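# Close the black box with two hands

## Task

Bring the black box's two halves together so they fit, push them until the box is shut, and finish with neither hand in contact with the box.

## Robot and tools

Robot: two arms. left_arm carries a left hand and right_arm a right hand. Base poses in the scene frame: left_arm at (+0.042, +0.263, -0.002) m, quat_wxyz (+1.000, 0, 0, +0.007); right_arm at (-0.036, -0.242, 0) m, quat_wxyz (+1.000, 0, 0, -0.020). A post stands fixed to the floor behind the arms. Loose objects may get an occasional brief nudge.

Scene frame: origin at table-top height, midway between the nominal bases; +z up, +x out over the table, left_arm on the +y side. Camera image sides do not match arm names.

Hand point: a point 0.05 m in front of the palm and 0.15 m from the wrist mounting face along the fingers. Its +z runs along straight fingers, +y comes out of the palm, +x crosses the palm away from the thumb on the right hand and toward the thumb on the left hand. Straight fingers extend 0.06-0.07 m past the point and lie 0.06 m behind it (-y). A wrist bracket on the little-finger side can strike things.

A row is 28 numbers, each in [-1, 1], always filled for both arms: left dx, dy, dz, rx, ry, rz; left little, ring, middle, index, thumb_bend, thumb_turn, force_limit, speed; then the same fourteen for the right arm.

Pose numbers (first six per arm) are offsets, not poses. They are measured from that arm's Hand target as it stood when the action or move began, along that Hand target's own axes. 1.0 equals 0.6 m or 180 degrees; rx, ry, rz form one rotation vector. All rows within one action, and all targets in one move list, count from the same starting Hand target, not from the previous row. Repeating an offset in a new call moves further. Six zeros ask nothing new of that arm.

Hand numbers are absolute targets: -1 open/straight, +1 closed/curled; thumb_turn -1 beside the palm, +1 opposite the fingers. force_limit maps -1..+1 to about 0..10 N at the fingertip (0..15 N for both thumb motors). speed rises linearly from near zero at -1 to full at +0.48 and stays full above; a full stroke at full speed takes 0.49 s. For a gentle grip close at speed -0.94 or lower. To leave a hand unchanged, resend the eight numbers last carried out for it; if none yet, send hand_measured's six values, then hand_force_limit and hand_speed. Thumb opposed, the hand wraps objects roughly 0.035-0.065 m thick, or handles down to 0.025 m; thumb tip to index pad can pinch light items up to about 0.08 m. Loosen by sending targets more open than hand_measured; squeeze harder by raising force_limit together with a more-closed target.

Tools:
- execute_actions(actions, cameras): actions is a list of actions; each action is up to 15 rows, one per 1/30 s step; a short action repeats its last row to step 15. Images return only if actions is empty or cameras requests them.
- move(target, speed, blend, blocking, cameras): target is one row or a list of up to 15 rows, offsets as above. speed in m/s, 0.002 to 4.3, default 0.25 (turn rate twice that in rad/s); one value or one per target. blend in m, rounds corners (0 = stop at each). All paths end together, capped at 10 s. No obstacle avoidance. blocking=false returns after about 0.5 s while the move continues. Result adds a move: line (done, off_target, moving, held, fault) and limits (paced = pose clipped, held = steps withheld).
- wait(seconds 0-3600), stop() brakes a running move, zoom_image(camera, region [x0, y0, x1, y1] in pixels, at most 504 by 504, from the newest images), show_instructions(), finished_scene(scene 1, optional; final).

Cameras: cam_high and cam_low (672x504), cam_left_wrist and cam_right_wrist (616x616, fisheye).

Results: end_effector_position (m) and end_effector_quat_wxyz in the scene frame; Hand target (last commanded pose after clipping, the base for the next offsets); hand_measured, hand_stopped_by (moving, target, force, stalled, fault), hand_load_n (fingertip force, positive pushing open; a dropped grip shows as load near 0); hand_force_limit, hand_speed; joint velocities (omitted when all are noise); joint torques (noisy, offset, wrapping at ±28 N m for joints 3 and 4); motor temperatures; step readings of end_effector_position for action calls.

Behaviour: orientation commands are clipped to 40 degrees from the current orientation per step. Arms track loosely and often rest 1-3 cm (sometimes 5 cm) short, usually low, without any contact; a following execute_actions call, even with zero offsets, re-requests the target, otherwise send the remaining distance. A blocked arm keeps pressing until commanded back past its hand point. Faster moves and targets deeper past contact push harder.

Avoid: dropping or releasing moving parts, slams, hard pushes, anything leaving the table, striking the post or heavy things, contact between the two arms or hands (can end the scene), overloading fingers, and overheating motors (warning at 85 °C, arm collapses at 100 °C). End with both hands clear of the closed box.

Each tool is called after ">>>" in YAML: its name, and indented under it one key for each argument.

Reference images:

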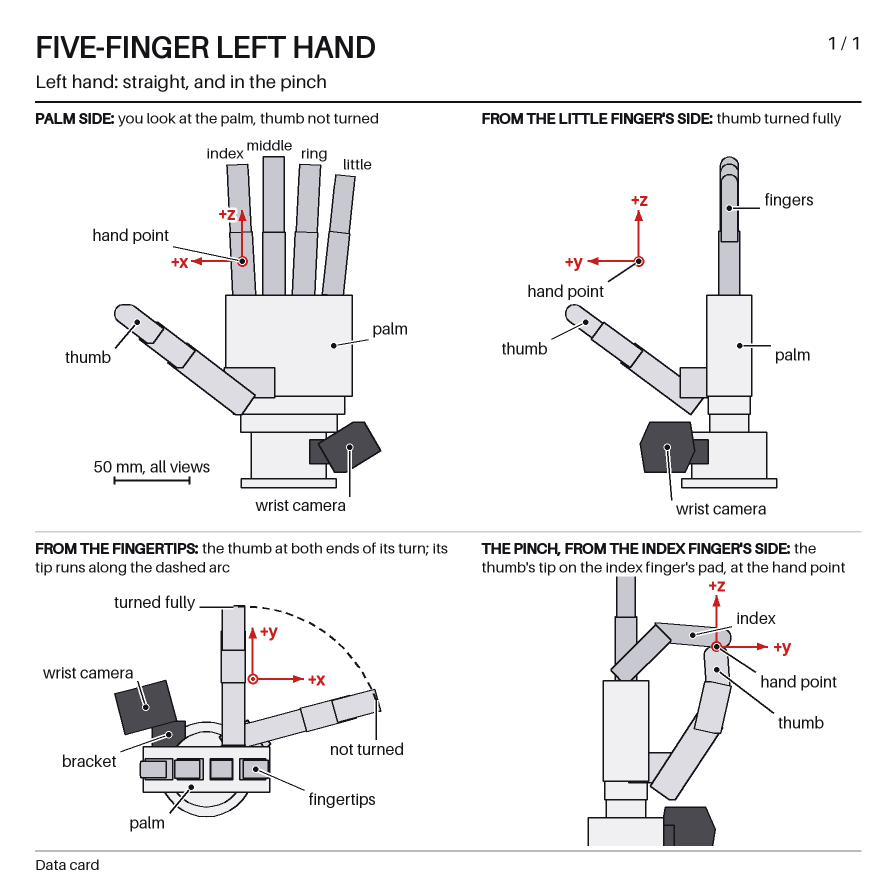

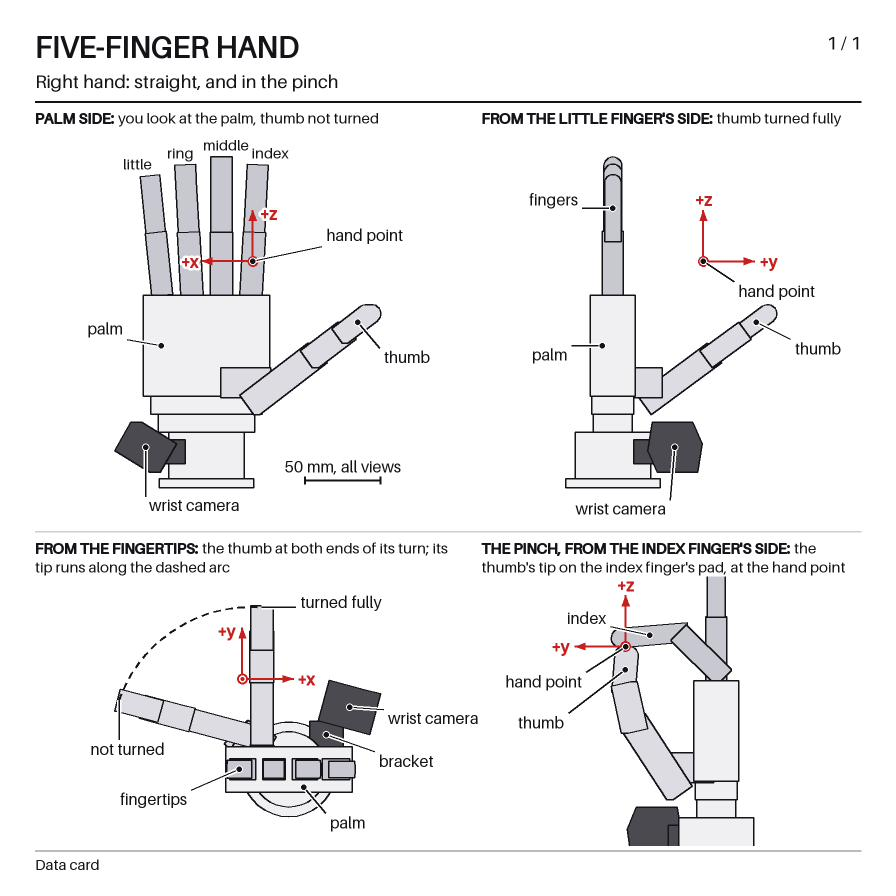

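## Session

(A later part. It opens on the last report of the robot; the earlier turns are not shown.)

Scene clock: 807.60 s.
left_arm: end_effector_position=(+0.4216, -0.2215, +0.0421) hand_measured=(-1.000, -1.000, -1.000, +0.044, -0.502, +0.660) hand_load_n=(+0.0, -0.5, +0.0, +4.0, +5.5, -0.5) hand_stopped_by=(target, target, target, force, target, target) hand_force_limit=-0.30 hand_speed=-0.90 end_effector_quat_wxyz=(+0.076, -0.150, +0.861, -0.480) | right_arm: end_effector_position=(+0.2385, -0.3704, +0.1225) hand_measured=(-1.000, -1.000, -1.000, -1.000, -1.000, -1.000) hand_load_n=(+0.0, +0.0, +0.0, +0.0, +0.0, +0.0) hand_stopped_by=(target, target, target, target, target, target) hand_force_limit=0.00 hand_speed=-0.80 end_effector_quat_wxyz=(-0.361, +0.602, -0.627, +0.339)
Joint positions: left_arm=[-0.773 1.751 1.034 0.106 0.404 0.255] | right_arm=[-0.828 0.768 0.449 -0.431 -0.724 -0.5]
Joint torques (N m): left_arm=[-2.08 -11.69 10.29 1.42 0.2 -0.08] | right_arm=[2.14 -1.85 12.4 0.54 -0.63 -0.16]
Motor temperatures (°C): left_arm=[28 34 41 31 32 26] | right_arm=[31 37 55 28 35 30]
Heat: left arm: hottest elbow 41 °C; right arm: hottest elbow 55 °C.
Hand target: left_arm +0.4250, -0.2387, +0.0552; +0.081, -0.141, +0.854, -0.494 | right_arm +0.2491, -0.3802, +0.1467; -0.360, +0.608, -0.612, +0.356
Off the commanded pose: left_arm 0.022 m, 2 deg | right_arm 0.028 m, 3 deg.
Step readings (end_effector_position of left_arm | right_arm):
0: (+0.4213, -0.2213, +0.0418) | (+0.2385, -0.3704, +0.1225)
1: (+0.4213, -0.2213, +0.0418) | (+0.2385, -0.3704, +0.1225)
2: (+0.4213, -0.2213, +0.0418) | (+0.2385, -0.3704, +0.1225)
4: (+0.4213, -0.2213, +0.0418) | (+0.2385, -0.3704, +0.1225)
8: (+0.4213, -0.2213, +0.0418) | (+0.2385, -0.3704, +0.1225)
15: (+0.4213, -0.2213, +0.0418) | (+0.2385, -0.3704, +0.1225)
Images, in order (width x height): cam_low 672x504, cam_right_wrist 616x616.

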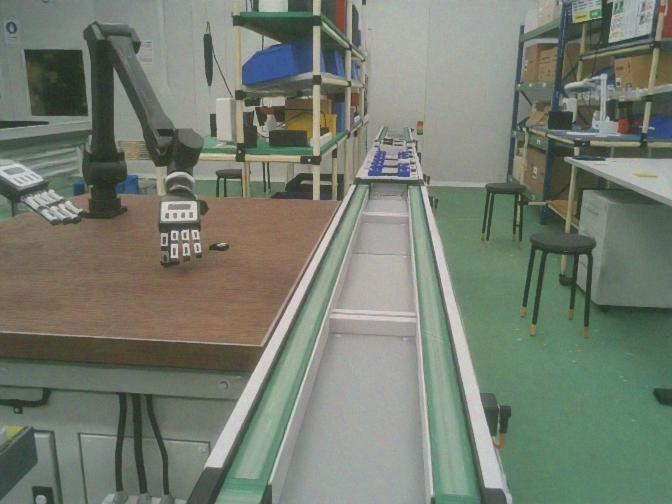

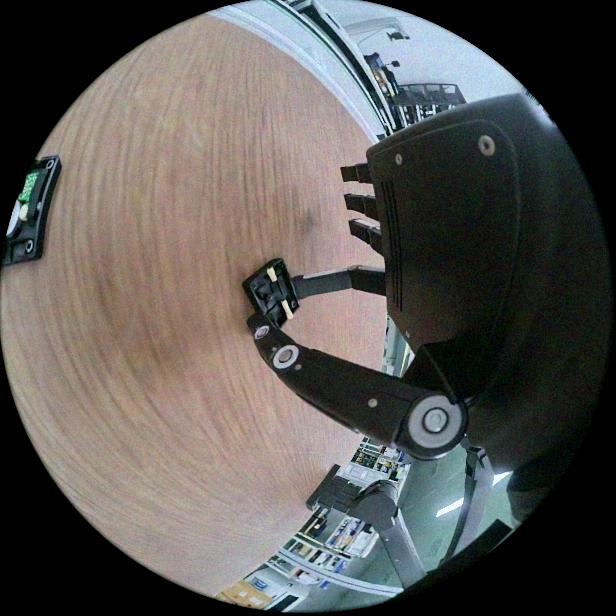

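>>> move:
  target: [0,-0.0577,-0.0333,0,0,0,-1,-1,-1,0.4,-0.5,0.66,-0.3,-0.9,0,0,0,0,0,0,-1,-1,-1,-1,-1,-1,0,-0.8]
  cameras: ["cam_right_wrist","cam_low"]
  speed: 0.05

>>> zoom_image:
  camera: "cam_right_wrist"
  region: [220, 220, 340, 340]

>>> zoom_image:
  camera: "cam_low"
  region: [140, 210, 220, 290]

Scene clock: 813.50 s.
left_arm: end_effector_position=(+0.4168, -0.2171, +0.0635) hand_measured=(-1.000, -1.000, -1.000, +0.046, -0.500, +0.660) hand_load_n=(+0.0, +0.0, +0.0, +0.0, +0.0, +0.0) hand_stopped_by=(target, target, target, force, target, target) hand_force_limit=-0.30 hand_speed=-0.90 end_effector_quat_wxyz=(+0.071, -0.153, +0.865, -0.472) | right_arm: end_effector_position=(+0.2385, -0.3704, +0.1225) hand_measured=(-1.000, -1.000, -1.000, -1.000, -1.000, -1.000) hand_load_n=(+0.0, -0.5, +0.0, +0.0, +0.0, +0.0) hand_stopped_by=(target, target, target, target, target, target) hand_force_limit=0.00 hand_speed=-0.80 end_effector_quat_wxyz=(-0.361, +0.602, -0.627, +0.339)
Joint positions: left_arm=[-0.773 1.703 1.049 0.021 0.404 0.254] | right_arm=[-0.828 0.768 0.449 -0.431 -0.724 -0.5]
Joint torques (N m): left_arm=[-1.96 -13.68 12.46 0.7 0.23 -0.16] | right_arm=[2.08 -1.73 12.41 0.57 -0.61 -0.16]
Motor temperatures (°C): left_arm=[28 34 41 31 32 26] | right_arm=[31 36 55 28 34 30]
Heat: left arm: hottest elbow 41 °C; right arm: hottest elbow 55 °C.
Hand target: left_arm +0.4250, -0.2386, +0.0951; +0.081, -0.141, +0.854, -0.494 | right_arm +0.2491, -0.3802, +0.1467; -0.360, +0.608, -0.612, +0.356
Off the commanded pose: left_arm 0.039 m, 3 deg | right_arm 0.028 m, 3 deg.
move: off_target (left_arm)
Images, in order (width x height): cam_low 672x504, cam_right_wrist 616x616.

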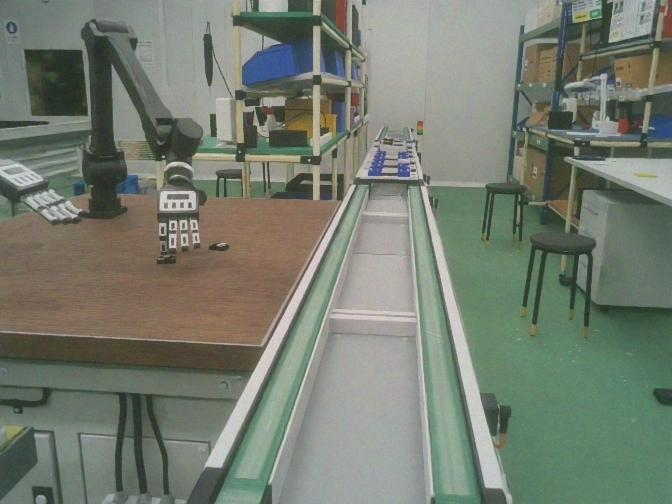

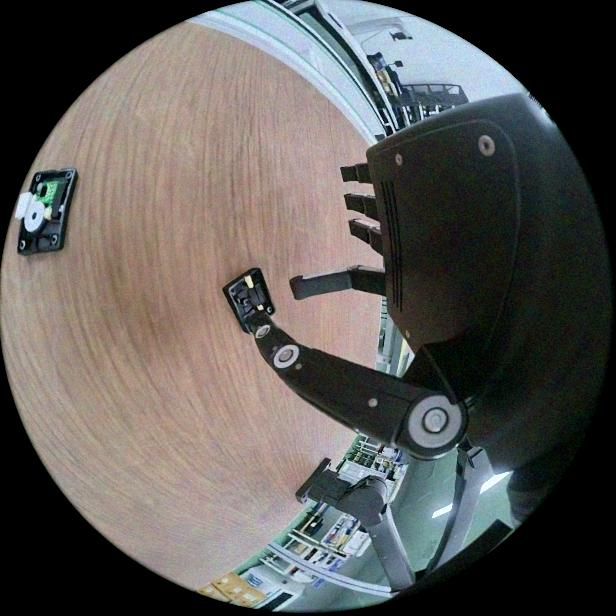

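Scaled by 4.200 from the camera's image (finer frame: 880x880).

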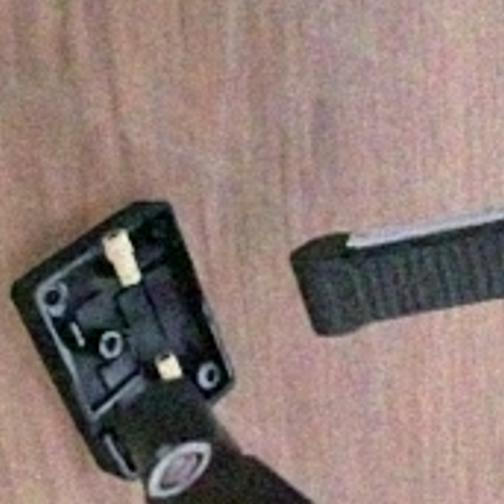

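Scaled by 6.300 from the camera's image (finer frame: 960x720).

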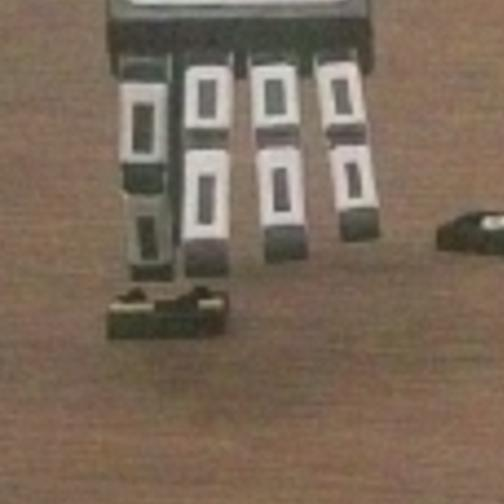

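>>> move:
  target:
    - [-0.0083,0.0152,-0.0928,0,0,0,-1,-1,-1,-0.4,-0.5,0.66,-0.5,-0.5,0,0,0,0,0,0,-1,-1,-1,-1,-1,-1,0,-0.8]
    - [-0.0025,0.0675,0.0165,0,0,0,-1,-1,-1,-0.4,-0.5,0.66,-0.5,-0.5,0,0,0,0,0,0,-1,-1,-1,-1,-1,-1,0,-0.8]
  cameras: ["cam_right_wrist","cam_low"]
  speed: 0.1

>>> zoom_image:
  camera: "cam_right_wrist"
  region: [220, 220, 340, 340]

>>> zoom_image:
  camera: "cam_low"
  region: [140, 230, 200, 290]

Scene clock: 881.50 s.
left_arm: end_effector_position=(+0.4183, -0.2115, +0.0418) hand_measured=(-1.000, -1.000, -1.000, -0.400, -0.500, +0.660) hand_load_n=(+0.0, +0.0, +0.0, +0.0, +0.5, +0.0) hand_stopped_by=(target, target, target, target, target, target) hand_force_limit=-0.50 hand_speed=-0.50 end_effector_quat_wxyz=(+0.075, -0.149, +0.862, -0.479) | right_arm: end_effector_position=(+0.2385, -0.3704, +0.1225) hand_measured=(-1.000, -1.000, -1.000, -1.000, -1.000, -1.000) hand_load_n=(+0.0, +0.0, +0.0, +0.0, +0.0, +0.0) hand_stopped_by=(target, target, target, target, target, target) hand_force_limit=0.00 hand_speed=-0.80 end_effector_quat_wxyz=(-0.361, +0.602, -0.627, +0.339)
Joint positions: left_arm=[-0.762 1.733 1.008 0.109 0.415 0.264] | right_arm=[-0.828 0.768 0.449 -0.431 -0.724 -0.5]
Joint torques (N m): left_arm=[-2.08 -12.4 9.94 1.42 0.28 -0.12] | right_arm=[2.26 -1.85 12.37 0.58 -0.63 -0.15]
Motor temperatures (°C): left_arm=[28 33 45 31 32 26] | right_arm=[31 36 56 28 34 30]
Heat: left arm: hottest elbow 45 °C; right arm: hottest elbow 56 °C.
Hand target: left_arm +0.4225, -0.2271, +0.0550; +0.081, -0.141, +0.854, -0.494 | right_arm +0.2491, -0.3802, +0.1467; -0.360, +0.608, -0.612, +0.356
Off the commanded pose: left_arm 0.021 m, 2 deg | right_arm 0.028 m, 3 deg.
move: off_target (left_arm)
Images, in order (width x height): cam_low 672x504, cam_right_wrist 616x616.

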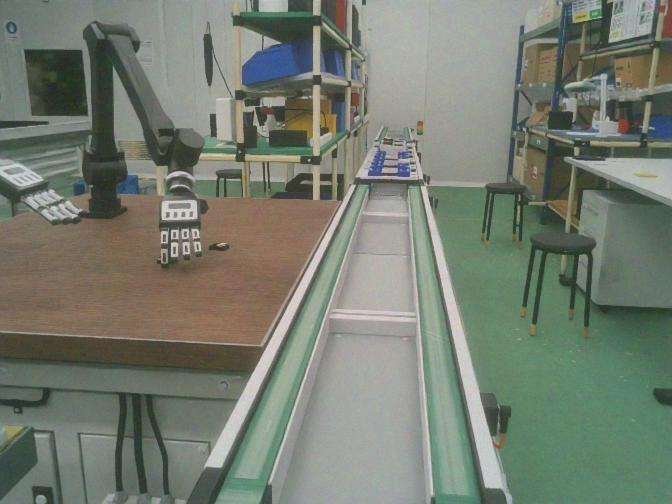

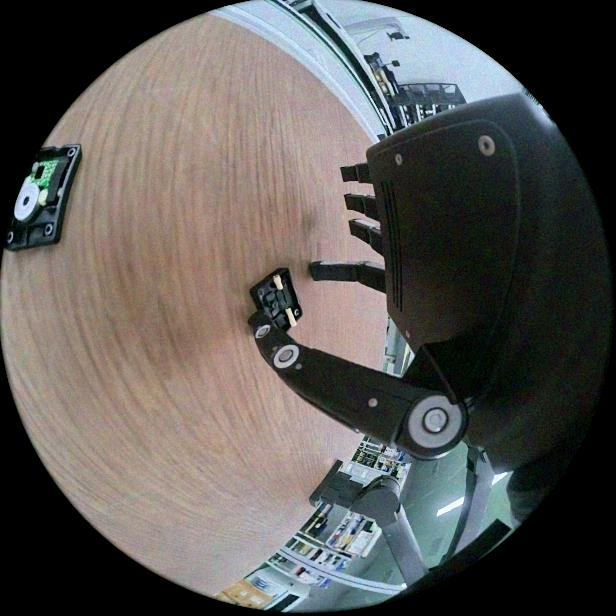

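Scaled by 4.200 from the camera's image (finer frame: 880x880).

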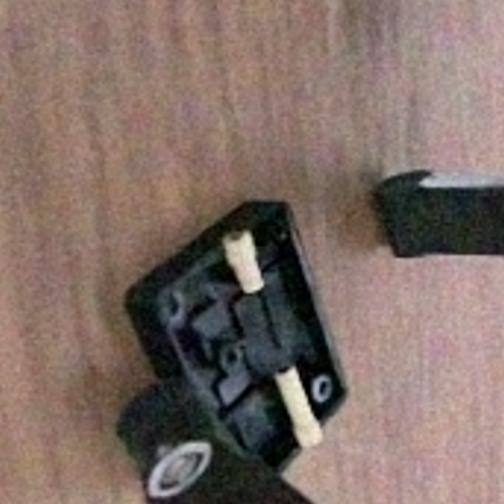

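Scaled by 8.400 from the camera's image (finer frame: 960x720).

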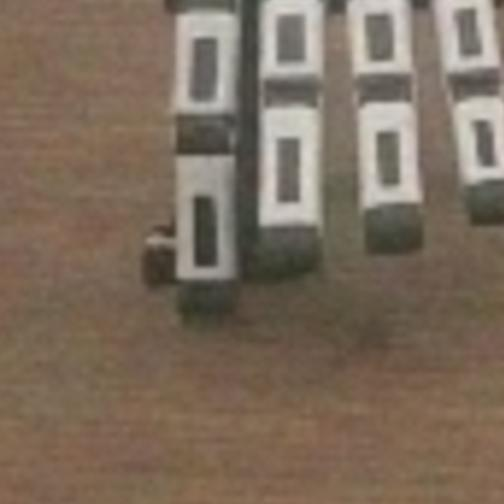

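>>> execute_actions:
  actions:
    - [[0,0,0,0,0,0,-1,-1,-1,0.5,-0.5,0.66,0.0,-0.9,0,0,0,0,0,0,-1,-1,-1,-1,-1,-1,0,-0.8]]
  cameras: ["cam_right_wrist", "cam_low"]

>>> zoom_image:
  camera: "cam_right_wrist"
  region: [220, 220, 340, 340]

>>> zoom_image:
  camera: "cam_low"
  region: [140, 230, 200, 290]

Scene clock: 888.10 s.
left_arm: end_effector_position=(+0.4184, -0.2117, +0.0420) hand_measured=(-1.000, -1.000, -1.000, +0.064, -0.502, +0.660) hand_load_n=(+0.0, +0.0, +0.0, +5.5, +7.0, -1.5) hand_stopped_by=(target, target, target, force, target, target) hand_force_limit=0.00 hand_speed=-0.90 end_effector_quat_wxyz=(+0.075, -0.149, +0.861, -0.480) | right_arm: end_effector_position=(+0.2385, -0.3704, +0.1225) hand_measured=(-1.000, -1.000, -1.000, -1.000, -1.000, -1.000) hand_load_n=(+0.0, +0.0, +0.0, +0.0, +0.0, +0.0) hand_stopped_by=(target, target, target, target, target, target) hand_force_limit=0.00 hand_speed=-0.80 end_effector_quat_wxyz=(-0.361, +0.602, -0.627, +0.339)
Joint positions: left_arm=[-0.762 1.733 1.008 0.11 0.415 0.262] | right_arm=[-0.828 0.768 0.449 -0.431 -0.724 -0.5]
Joint torques (N m): left_arm=[-2.08 -11.93 10.15 1.39 0.22 -0.11] | right_arm=[2.02 -1.85 12.37 0.58 -0.62 -0.15]
Motor temperatures (°C): left_arm=[28 34 45 31 32 26] | right_arm=[31 36 56 28 34 30]
Heat: left arm: hottest elbow 45 °C; right arm: hottest elbow 56 °C.
Hand target: left_arm +0.4225, -0.2271, +0.0550; +0.081, -0.141, +0.854, -0.494 | right_arm +0.2491, -0.3802, +0.1467; -0.360, +0.608, -0.612, +0.356
Off the commanded pose: left_arm 0.021 m, 2 deg | right_arm 0.028 m, 3 deg.
Step readings (end_effector_position of left_arm | right_arm):
0: (+0.4183, -0.2115, +0.0418) | (+0.2385, -0.3704, +0.1225)
1: (+0.4183, -0.2115, +0.0418) | (+0.2385, -0.3704, +0.1225)
2: (+0.4183, -0.2115, +0.0418) | (+0.2385, -0.3704, +0.1225)
4: (+0.4183, -0.2115, +0.0418) | (+0.2385, -0.3704, +0.1225)
8: (+0.4183, -0.2115, +0.0418) | (+0.2385, -0.3704, +0.1225)
15: (+0.4183, -0.2115, +0.0418) | (+0.2385, -0.3704, +0.1225)
Images, in order (width x height): cam_low 672x504, cam_right_wrist 616x616.

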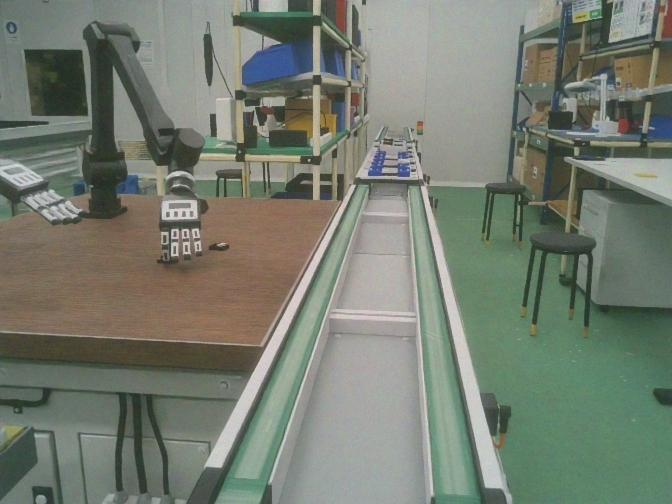

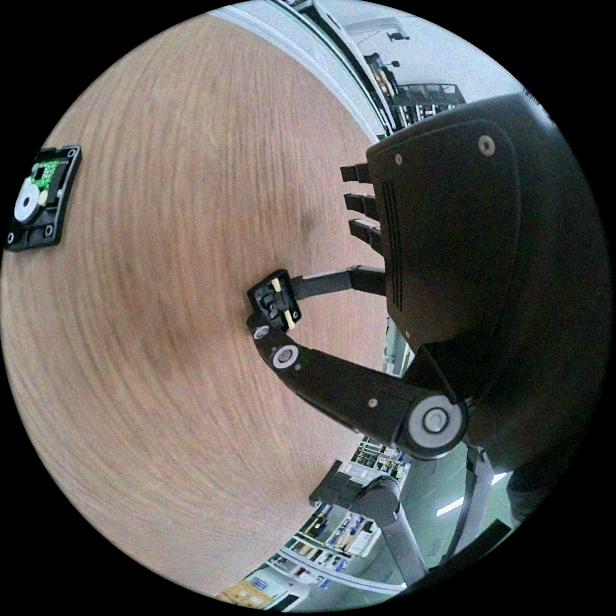

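Scaled by 4.200 from the camera's image (finer frame: 880x880).

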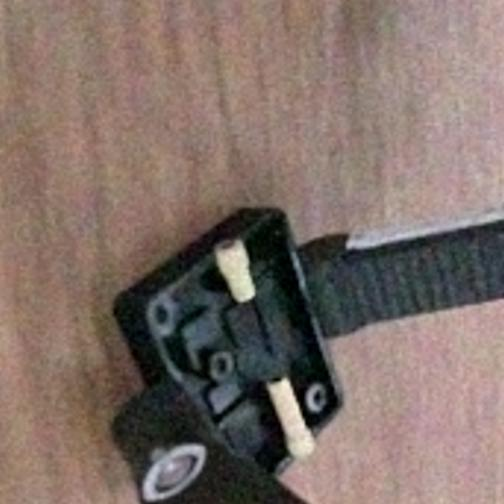

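Scaled by 8.400 from the camera's image (finer frame: 960x720).

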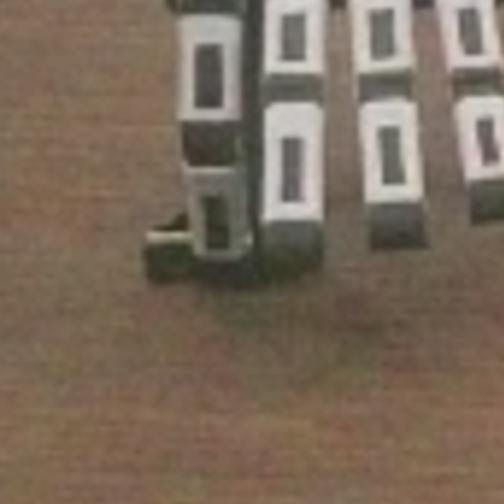

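>>> execute_actions:
  actions:
    - [[0,-0.01,-0.0058,0,0,0,-1,-1,-1,0.5,-0.5,0.66,0.0,-0.9,0,0,0,0,0,0,-1,-1,-1,-1,-1,-1,0,-0.8]]
    - [[0,-0.01,-0.0058,0,0,0,-1,-1,-1,0.5,-0.5,0.66,0.0,-0.9,0,0,0,0,0,0,-1,-1,-1,-1,-1,-1,0,-0.8]]
    - [[0,-0.01,-0.0058,0,0,0,-1,-1,-1,0.5,-0.5,0.66,0.0,-0.9,0,0,0,0,0,0,-1,-1,-1,-1,-1,-1,0,-0.8]]
  cameras: ["cam_right_wrist", "cam_low"]

>>> zoom_image:
  camera: "cam_right_wrist"
  region: [220, 220, 340, 340]

>>> zoom_image:
  camera: "cam_low"
  region: [140, 230, 200, 290]

Scene clock: 900.30 s.
left_arm: end_effector_position=(+0.4146, -0.2082, +0.0473) hand_measured=(-1.000, -1.000, -1.000, +0.064, -0.502, +0.660) hand_load_n=(+0.0, +0.0, +0.0, +5.0, +7.0, -1.0) hand_stopped_by=(target, target, target, force, target, target) hand_force_limit=0.00 hand_speed=-0.90 end_effector_quat_wxyz=(+0.071, -0.152, +0.864, -0.475) | right_arm: end_effector_position=(+0.2385, -0.3704, +0.1225) hand_measured=(-1.000, -1.000, -1.000, -1.000, -1.000, -1.000) hand_load_n=(+0.0, -0.5, +0.0, +0.0, +0.0, +0.0) hand_stopped_by=(target, target, target, target, target, target) hand_force_limit=0.00 hand_speed=-0.80 end_effector_quat_wxyz=(-0.361, +0.602, -0.627, +0.339)
Joint positions: left_arm=[-0.762 1.714 1.008 0.076 0.415 0.262] | right_arm=[-0.828 0.768 0.449 -0.431 -0.724 -0.5]
Joint torques (N m): left_arm=[-2.14 -12.69 11.67 0.64 0.23 -0.09] | right_arm=[2.02 -1.73 12.36 0.51 -0.62 -0.15]
Motor temperatures (°C): left_arm=[28 34 45 31 32 26] | right_arm=[31 36 56 28 34 30]
Heat: left arm: hottest elbow 45 °C; right arm: hottest elbow 56 °C.
Hand target: left_arm +0.4225, -0.2271, +0.0760; +0.081, -0.141, +0.854, -0.494 | right_arm +0.2491, -0.3802, +0.1467; -0.360, +0.608, -0.612, +0.356
Off the commanded pose: left_arm 0.035 m, 3 deg | right_arm 0.028 m, 3 deg.
Step readings (end_effector_position of left_arm | right_arm):
0: (+0.4184, -0.2117, +0.0420) | (+0.2385, -0.3704, +0.1225)
1: (+0.4184, -0.2117, +0.0420) | (+0.2385, -0.3704, +0.1225)
2: (+0.4184, -0.2117, +0.0420) | (+0.2385, -0.3704, +0.1225)
4: (+0.4184, -0.2117, +0.0420) | (+0.2385, -0.3704, +0.1225)
8: (+0.4184, -0.2117, +0.0420) | (+0.2385, -0.3704, +0.1225)
15: (+0.4184, -0.2117, +0.0420) | (+0.2385, -0.3704, +0.1225)
16: (+0.4182, -0.2115, +0.0420) | (+0.2385, -0.3704, +0.1225)
17: (+0.4177, -0.2110, +0.0418) | (+0.2385, -0.3704, +0.1225)
19: (+0.4170, -0.2104, +0.0424) | (+0.2385, -0.3704, +0.1225)
23: (+0.4165, -0.2100, +0.0421) | (+0.2385, -0.3704, +0.1225)
30: (+0.4164, -0.2099, +0.0420) | (+0.2385, -0.3704, +0.1225)
31: (+0.4161, -0.2096, +0.0420) | (+0.2385, -0.3704, +0.1225)
32: (+0.4154, -0.2090, +0.0420) | (+0.2385, -0.3704, +0.1225)
34: (+0.4146, -0.2082, +0.0434) | (+0.2385, -0.3704, +0.1225)
38: (+0.4146, -0.2082, +0.0468) | (+0.2385, -0.3704, +0.1225)
45: (+0.4146, -0.2082, +0.0473) | (+0.2385, -0.3704, +0.1225)
Images, in order (width x height): cam_low 672x504, cam_right_wrist 616x616.

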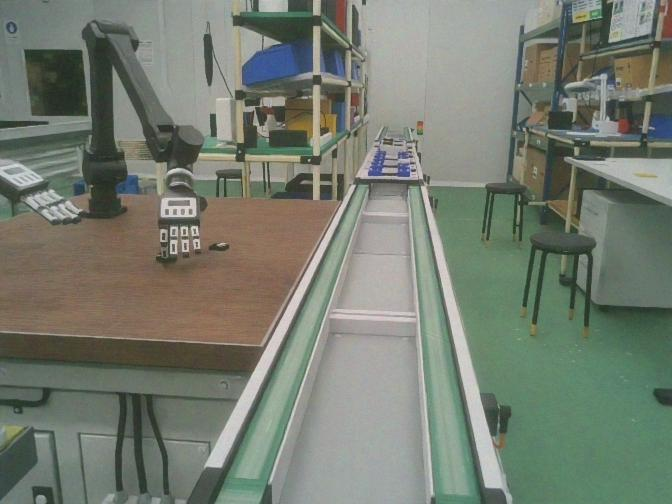

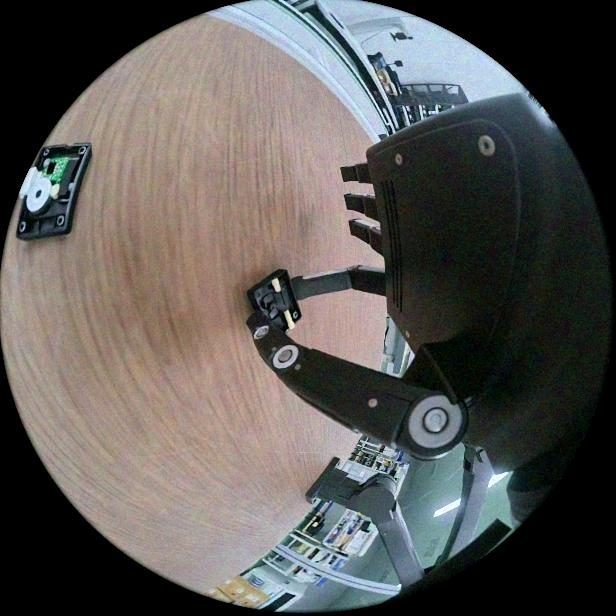

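Scaled by 4.200 from the camera's image (finer frame: 880x880).

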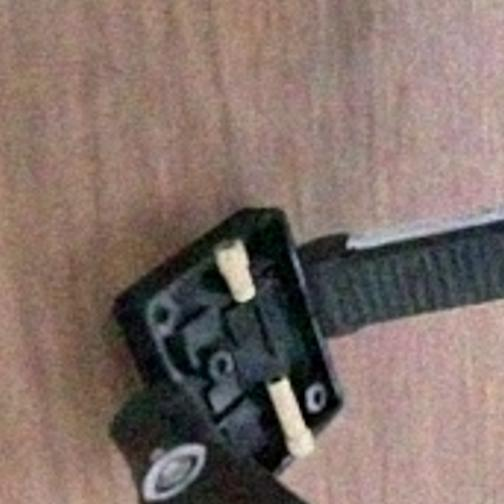

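Scaled by 8.400 from the camera's image (finer frame: 960x720).

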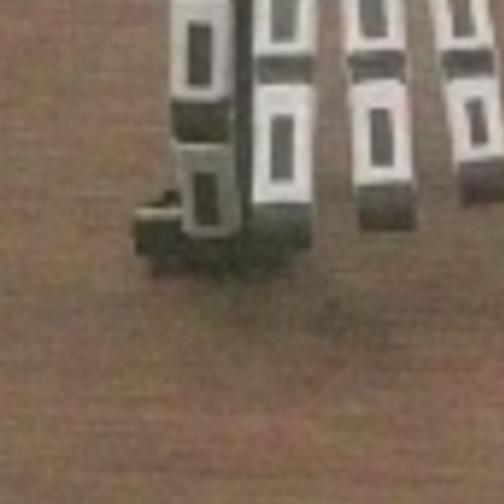

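>>> move:
  target: [0,-0.043,-0.025,0,0,0,-1,-1,-1,0.5,-0.5,0.66,0.0,-0.9,0,0,0,0,0,0,-1,-1,-1,-1,-1,-1,0,-0.8]
  cameras: ["cam_right_wrist","cam_low"]
  speed: 0.03

>>> zoom_image:
  camera: "cam_right_wrist"
  region: [220, 220, 340, 340]

>>> zoom_image:
  camera: "cam_low"
  region: [140, 210, 220, 290]

Scene clock: 905.87 s.
left_arm: end_effector_position=(+0.4123, -0.2061, +0.0719) hand_measured=(-1.000, -1.000, -1.000, +0.064, -0.502, +0.660) hand_load_n=(+0.0, +0.0, +0.0, +5.0, +7.0, -1.5) hand_stopped_by=(target, target, target, force, target, target) hand_force_limit=0.00 hand_speed=-0.90 end_effector_quat_wxyz=(+0.069, -0.153, +0.866, -0.471) | right_arm: end_effector_position=(+0.2385, -0.3704, +0.1225) hand_measured=(-1.000, -1.000, -1.000, -1.000, -1.000, -1.000) hand_load_n=(+0.0, +0.0, +0.0, +0.0, +0.0, +0.0) hand_stopped_by=(target, target, target, target, target, target) hand_force_limit=0.00 hand_speed=-0.80 end_effector_quat_wxyz=(-0.361, +0.602, -0.627, +0.339)
Joint positions: left_arm=[-0.762 1.666 1.029 -0.003 0.415 0.262] | right_arm=[-0.828 0.768 0.449 -0.431 -0.724 -0.5]
Joint torques (N m): left_arm=[-2.26 -12.63 12.79 0.68 0.23 -0.13] | right_arm=[2.2 -1.79 12.37 0.58 -0.61 -0.15]
Motor temperatures (°C): left_arm=[28 34 46 31 32 26] | right_arm=[31 36 56 28 34 30]
Heat: left arm: hottest elbow 46 °C; right arm: hottest elbow 56 °C.
Hand target: left_arm +0.4225, -0.2270, +0.1058; +0.081, -0.141, +0.854, -0.494 | right_arm +0.2491, -0.3802, +0.1467; -0.360, +0.608, -0.612, +0.356
Off the commanded pose: left_arm 0.041 m, 4 deg | right_arm 0.028 m, 3 deg.
move: off_target (left_arm)
Images, in order (width x height): cam_low 672x504, cam_right_wrist 616x616.

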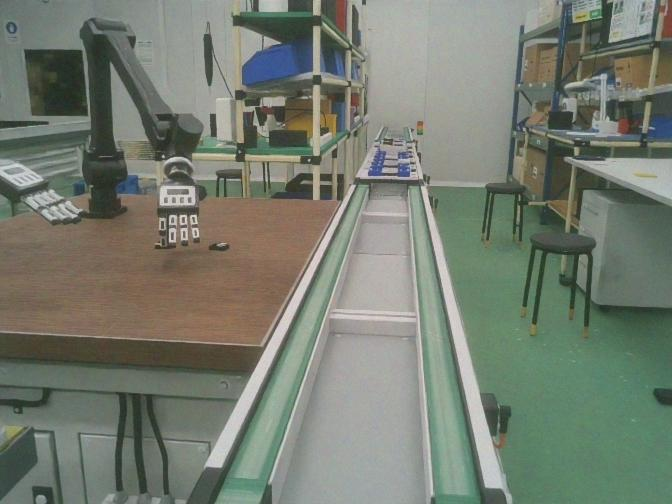

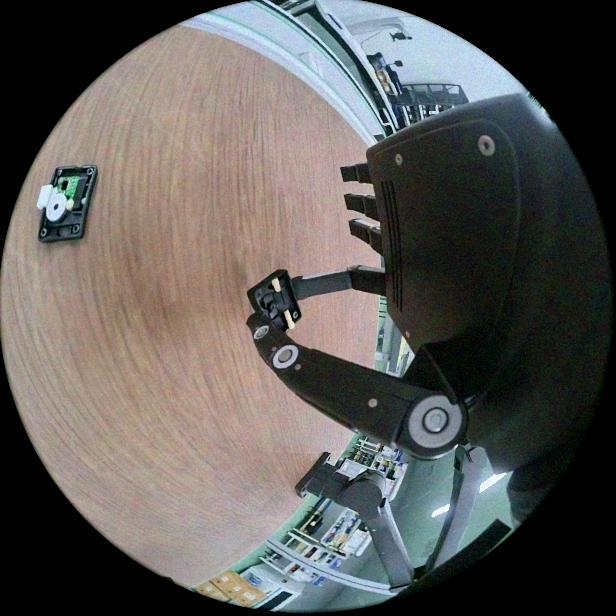

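Scaled by 4.200 from the camera's image (finer frame: 880x880).

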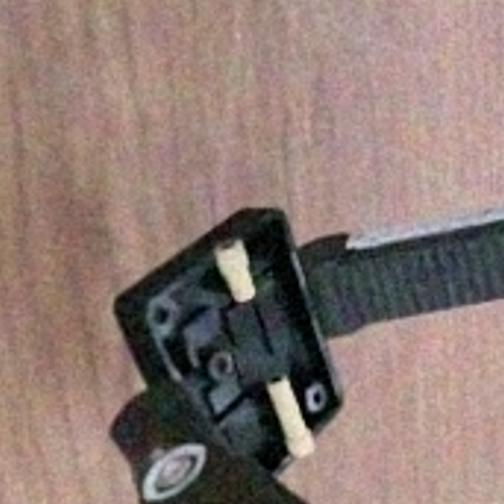

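Scaled by 6.300 from the camera's image (finer frame: 960x720).

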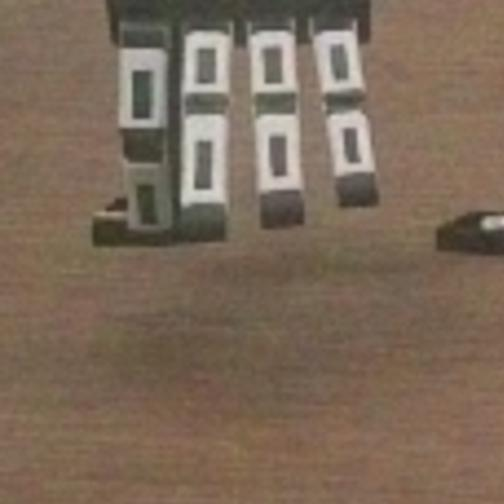

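>>> move:
  target:
    - [0,-0.0433,-0.025,0,0,0,-1,-1,-1,0.5,-0.5,0.66,0.0,-0.9,0,0,0,0,0,0,-1,-1,-1,-1,-1,-1,0,-0.8]
    - [0,-0.0433,-0.025,0,-0.2284,0.381,-1,-1,-1,0.5,-0.5,0.66,0.0,-0.9,0,0,0,0,0,0,-1,-1,-1,-1,-1,-1,0,-0.8]
  cameras: ["cam_right_wrist","cam_low", "cam_high"]
  speed: 0.15
  blend: 0.01

>>> zoom_image:
  camera: "cam_right_wrist"
  region: [220, 220, 340, 340]

>>> zoom_image:
  camera: "cam_low"
  region: [120, 180, 220, 280]

Scene clock: 925.13 s.
left_arm: end_effector_position=(+0.4304, -0.2224, +0.1383) hand_measured=(-1.000, -1.000, -1.000, +0.064, -0.502, +0.660) hand_load_n=(+0.0, +0.0, +0.0, +5.5, +7.0, -1.0) hand_stopped_by=(target, target, target, force, target, target) hand_force_limit=0.00 hand_speed=-0.90 end_effector_quat_wxyz=(+0.616, +0.192, +0.709, -0.285) | right_arm: end_effector_position=(+0.2385, -0.3704, +0.1225) hand_measured=(-1.000, -1.000, -1.000, -1.000, -1.000, -1.000) hand_load_n=(+0.0, +0.0, +0.0, +0.0, +0.0, +0.0) hand_stopped_by=(target, target, target, target, target, target) hand_force_limit=0.00 hand_speed=-0.80 end_effector_quat_wxyz=(-0.361, +0.602, -0.627, +0.339)
Joint positions: left_arm=[-1.11 1.7 0.818 0.796 -0.397 1.368] | right_arm=[-0.828 0.768 0.449 -0.431 -0.724 -0.5]
Joint torques (N m): left_arm=[-2.14 -10.46 6.68 1.81 -0.07 0.04] | right_arm=[2.02 -2.02 12.38 0.61 -0.62 -0.15]
Motor temperatures (°C): left_arm=[28 34 45 31 32 26] | right_arm=[31 36 57 28 34 30]
Heat: left arm: hottest elbow 45 °C; right arm: hottest elbow 57 °C.
Hand target: left_arm +0.4225, -0.2269, +0.1359; +0.617, +0.199, +0.705, -0.287 | right_arm +0.2491, -0.3802, +0.1467; -0.360, +0.608, -0.612, +0.356
Off the commanded pose: left_arm 0.009 m, 1 deg | right_arm 0.028 m, 3 deg.
move: done
Images, in order (width x height): cam_high 672x504, cam_low 672x504, cam_right_wrist 616x616.

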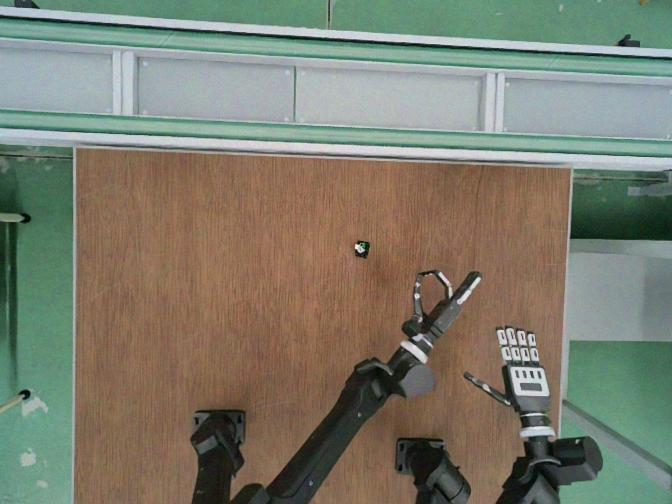

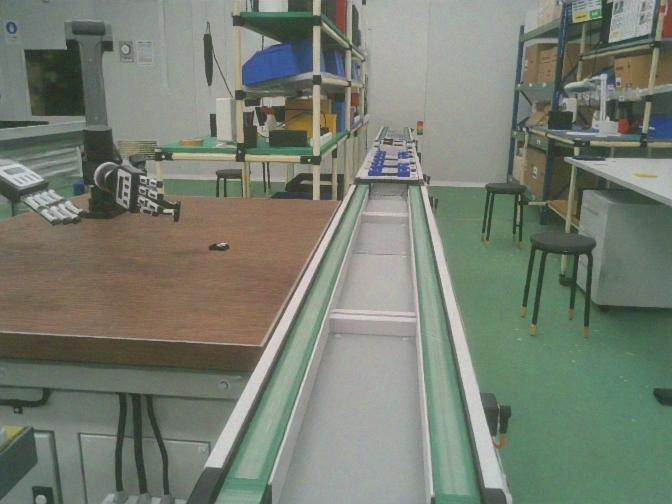

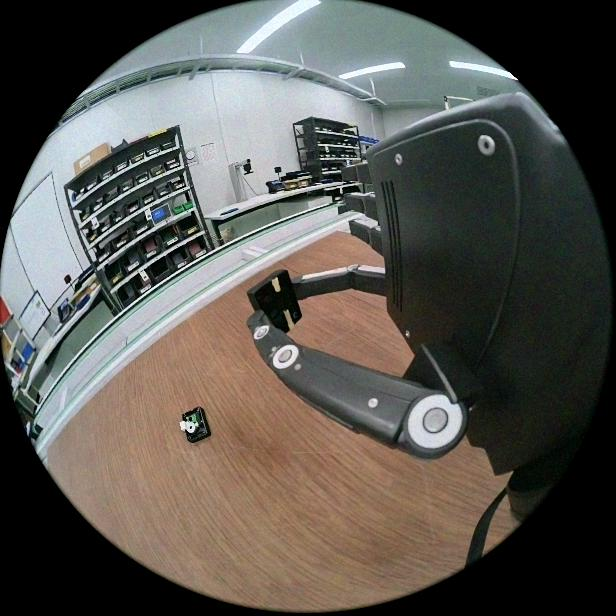

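Scaled by 4.200 from the camera's image (finer frame: 880x880).

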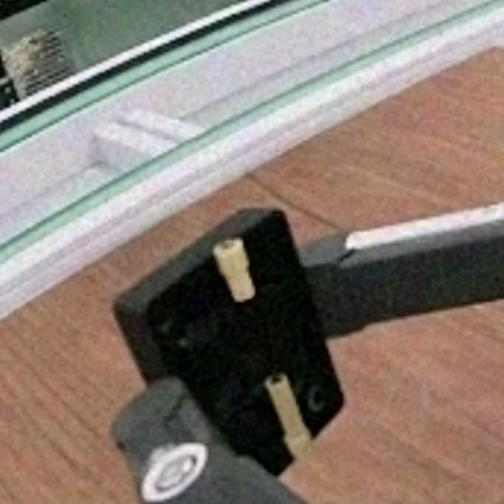

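Scaled by 5.040 from the camera's image (finer frame: 960x720).

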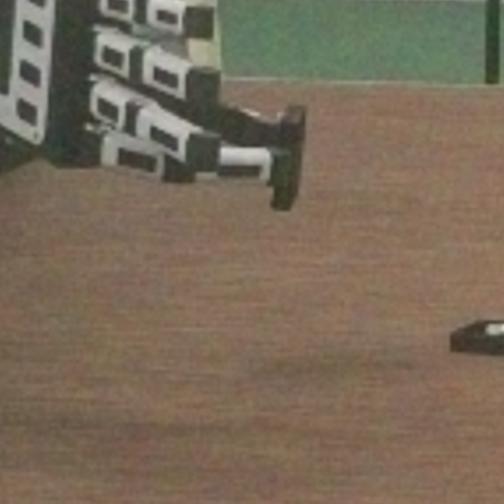

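>>> move:
  target: [0.123,0.0199,0.0092,0,-0.02,0.0333,-1,-1,-1,0.5,-0.5,0.66,0.0,-0.9,0,0,0,0,0,0,-1,-1,-1,-1,-1,-1,0,-0.8]
  cameras: ["cam_right_wrist","cam_low", "cam_high"]
  speed: 0.08

>>> zoom_image:
  camera: "cam_low"
  region: [130, 210, 210, 290]

Scene clock: 959.97 s.
left_arm: end_effector_position=(+0.4305, -0.2215, +0.0574) hand_measured=(-1.000, -1.000, -1.000, +0.064, -0.502, +0.660) hand_load_n=(+0.0, +0.0, +0.0, +5.5, +7.0, -1.0) hand_stopped_by=(target, target, target, force, target, target) hand_force_limit=0.00 hand_speed=-0.90 end_effector_quat_wxyz=(+0.649, +0.222, +0.681, -0.255) | right_arm: end_effector_position=(+0.2385, -0.3704, +0.1225) hand_measured=(-1.000, -1.000, -1.000, -1.000, -1.000, -1.000) hand_load_n=(+0.0, +0.0, +0.0, -0.5, +0.0, +0.0) hand_stopped_by=(target, target, target, target, target, target) hand_force_limit=0.00 hand_speed=-0.80 end_effector_quat_wxyz=(-0.361, +0.602, -0.627, +0.339)
Joint positions: left_arm=[-1.122 1.97 0.798 1.144 -0.418 1.499] | right_arm=[-0.828 0.768 0.449 -0.431 -0.724 -0.5]
Joint torques (N m): left_arm=[-2.49 -12.1 4.92 1.8 -0.05 0.07] | right_arm=[2.02 -1.55 12.37 0.53 -0.61 -0.16]
Motor temperatures (°C): left_arm=[28 34 41 31 32 26] | right_arm=[31 36 57 28 34 29]
Heat: left arm: hottest elbow 41 °C; right arm: hottest elbow 57 °C.
Hand target: left_arm +0.4224, -0.2268, +0.0607; +0.653, +0.227, +0.674, -0.260 | right_arm +0.2491, -0.3802, +0.1467; -0.360, +0.608, -0.612, +0.356
Off the commanded pose: left_arm 0.010 m, 1 deg | right_arm 0.028 m, 3 deg.
move: done
Images, in order (width x height): cam_high 672x504, cam_low 672x504, cam_right_wrist 616x616.

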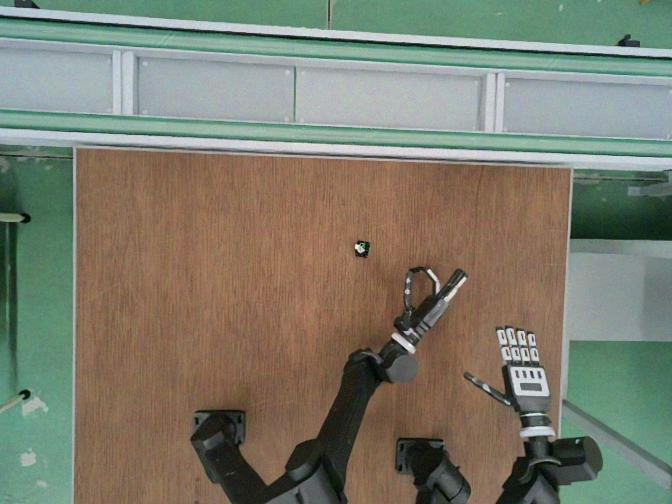

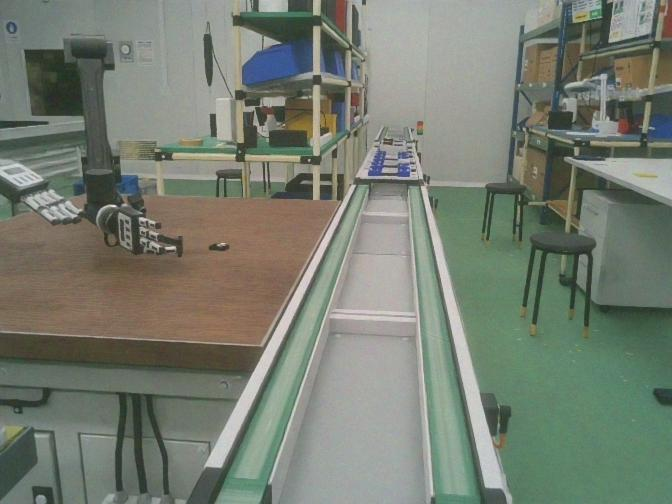

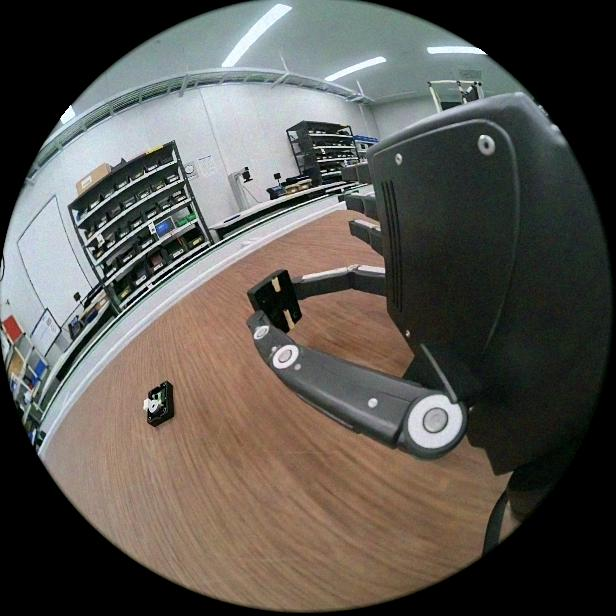

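Scaled by 6.300 from the camera's image (finer frame: 960x720).

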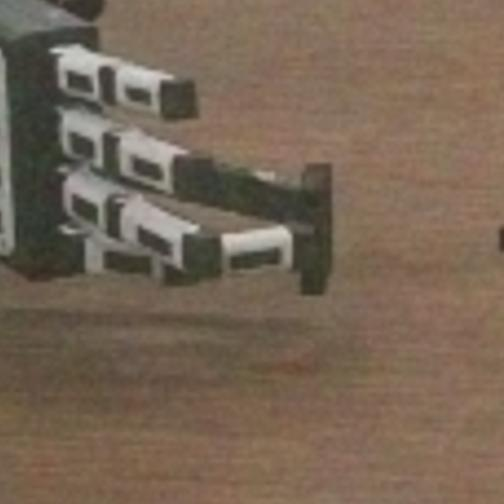

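>>> move:
  target: [0.02,0.001,0,0,0,0,-1,-1,-1,0.5,-0.5,0.66,0.0,-0.9,0,0,0,0,0,0,-1,-1,-1,-1,-1,-1,0,-0.8]
  cameras: ["cam_right_wrist","cam_low"]
  speed: 0.03

>>> zoom_image:
  camera: "cam_low"
  region: [130, 210, 210, 290]

Scene clock: 965.90 s.
left_arm: end_effector_position=(+0.4302, -0.2206, +0.0479) hand_measured=(-1.000, -1.000, -1.000, +0.064, -0.502, +0.660) hand_load_n=(+0.0, +0.5, +0.0, +5.0, +7.0, -1.0) hand_stopped_by=(target, target, target, force, target, target) hand_force_limit=0.00 hand_speed=-0.90 end_effector_quat_wxyz=(+0.650, +0.221, +0.680, -0.256) | right_arm: end_effector_position=(+0.2385, -0.3704, +0.1225) hand_measured=(-1.000, -1.000, -1.000, -1.000, -1.000, -1.000) hand_load_n=(+0.0, +0.0, +0.0, -0.5, +0.0, +0.0) hand_stopped_by=(target, target, target, target, target, target) hand_force_limit=0.00 hand_speed=-0.80 end_effector_quat_wxyz=(-0.361, +0.602, -0.627, +0.339)
Joint positions: left_arm=[-1.122 1.999 0.798 1.176 -0.419 1.5] | right_arm=[-0.828 0.768 0.449 -0.431 -0.724 -0.5]
Joint torques (N m): left_arm=[-2.32 -11.16 4.71 1.76 -0.08 0.08] | right_arm=[2.08 -1.85 12.36 0.57 -0.63 -0.15]
Motor temperatures (°C): left_arm=[28 34 40 31 32 26] | right_arm=[31 36 57 28 34 29]
Heat: left arm: hottest elbow 40 °C; right arm: hottest elbow 57 °C.
Hand target: left_arm +0.4223, -0.2267, +0.0488; +0.653, +0.227, +0.674, -0.260 | right_arm +0.2491, -0.3802, +0.1467; -0.360, +0.608, -0.612, +0.356
Off the commanded pose: left_arm 0.010 m, 1 deg | right_arm 0.028 m, 3 deg.
move: done
Images, in order (width x height): cam_low 672x504, cam_right_wrist 616x616.

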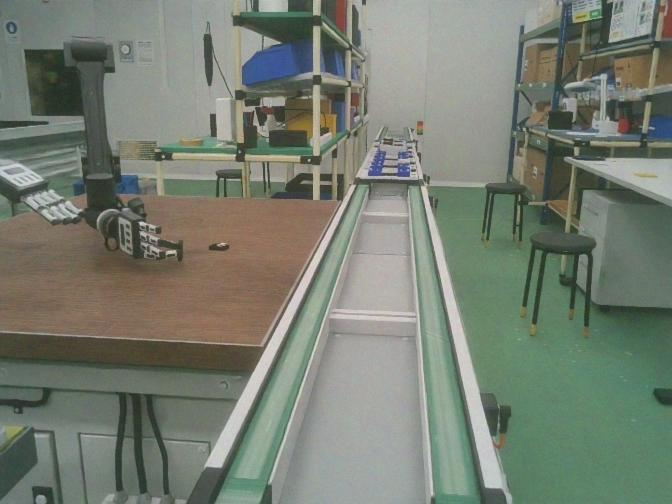

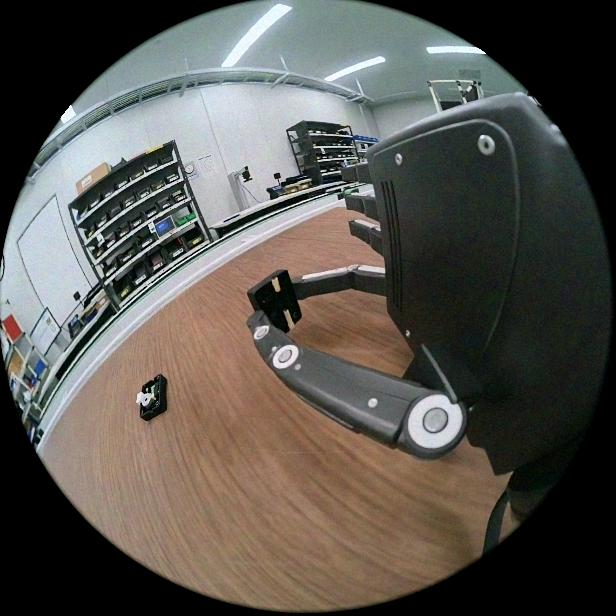

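Scaled by 6.300 from the camera's image (finer frame: 960x720).

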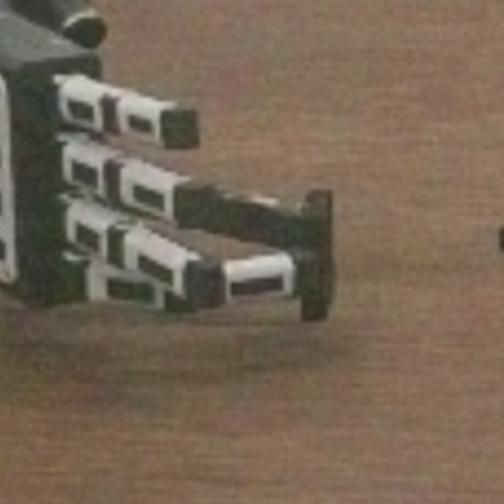

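>>> zoom_image:
  camera: "cam_low"
  region: [160, 235, 200, 275]

Scaled by 12.600 from the camera's image (finer frame: 960x720).

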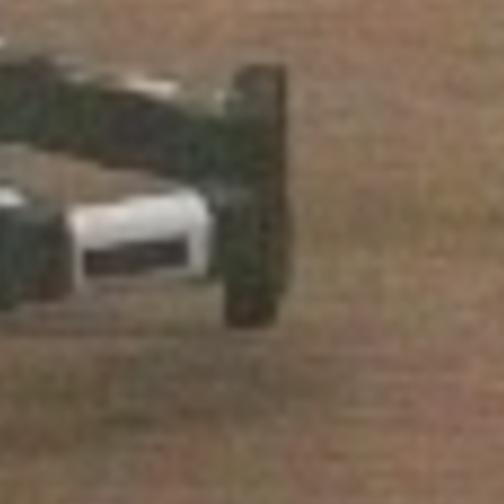

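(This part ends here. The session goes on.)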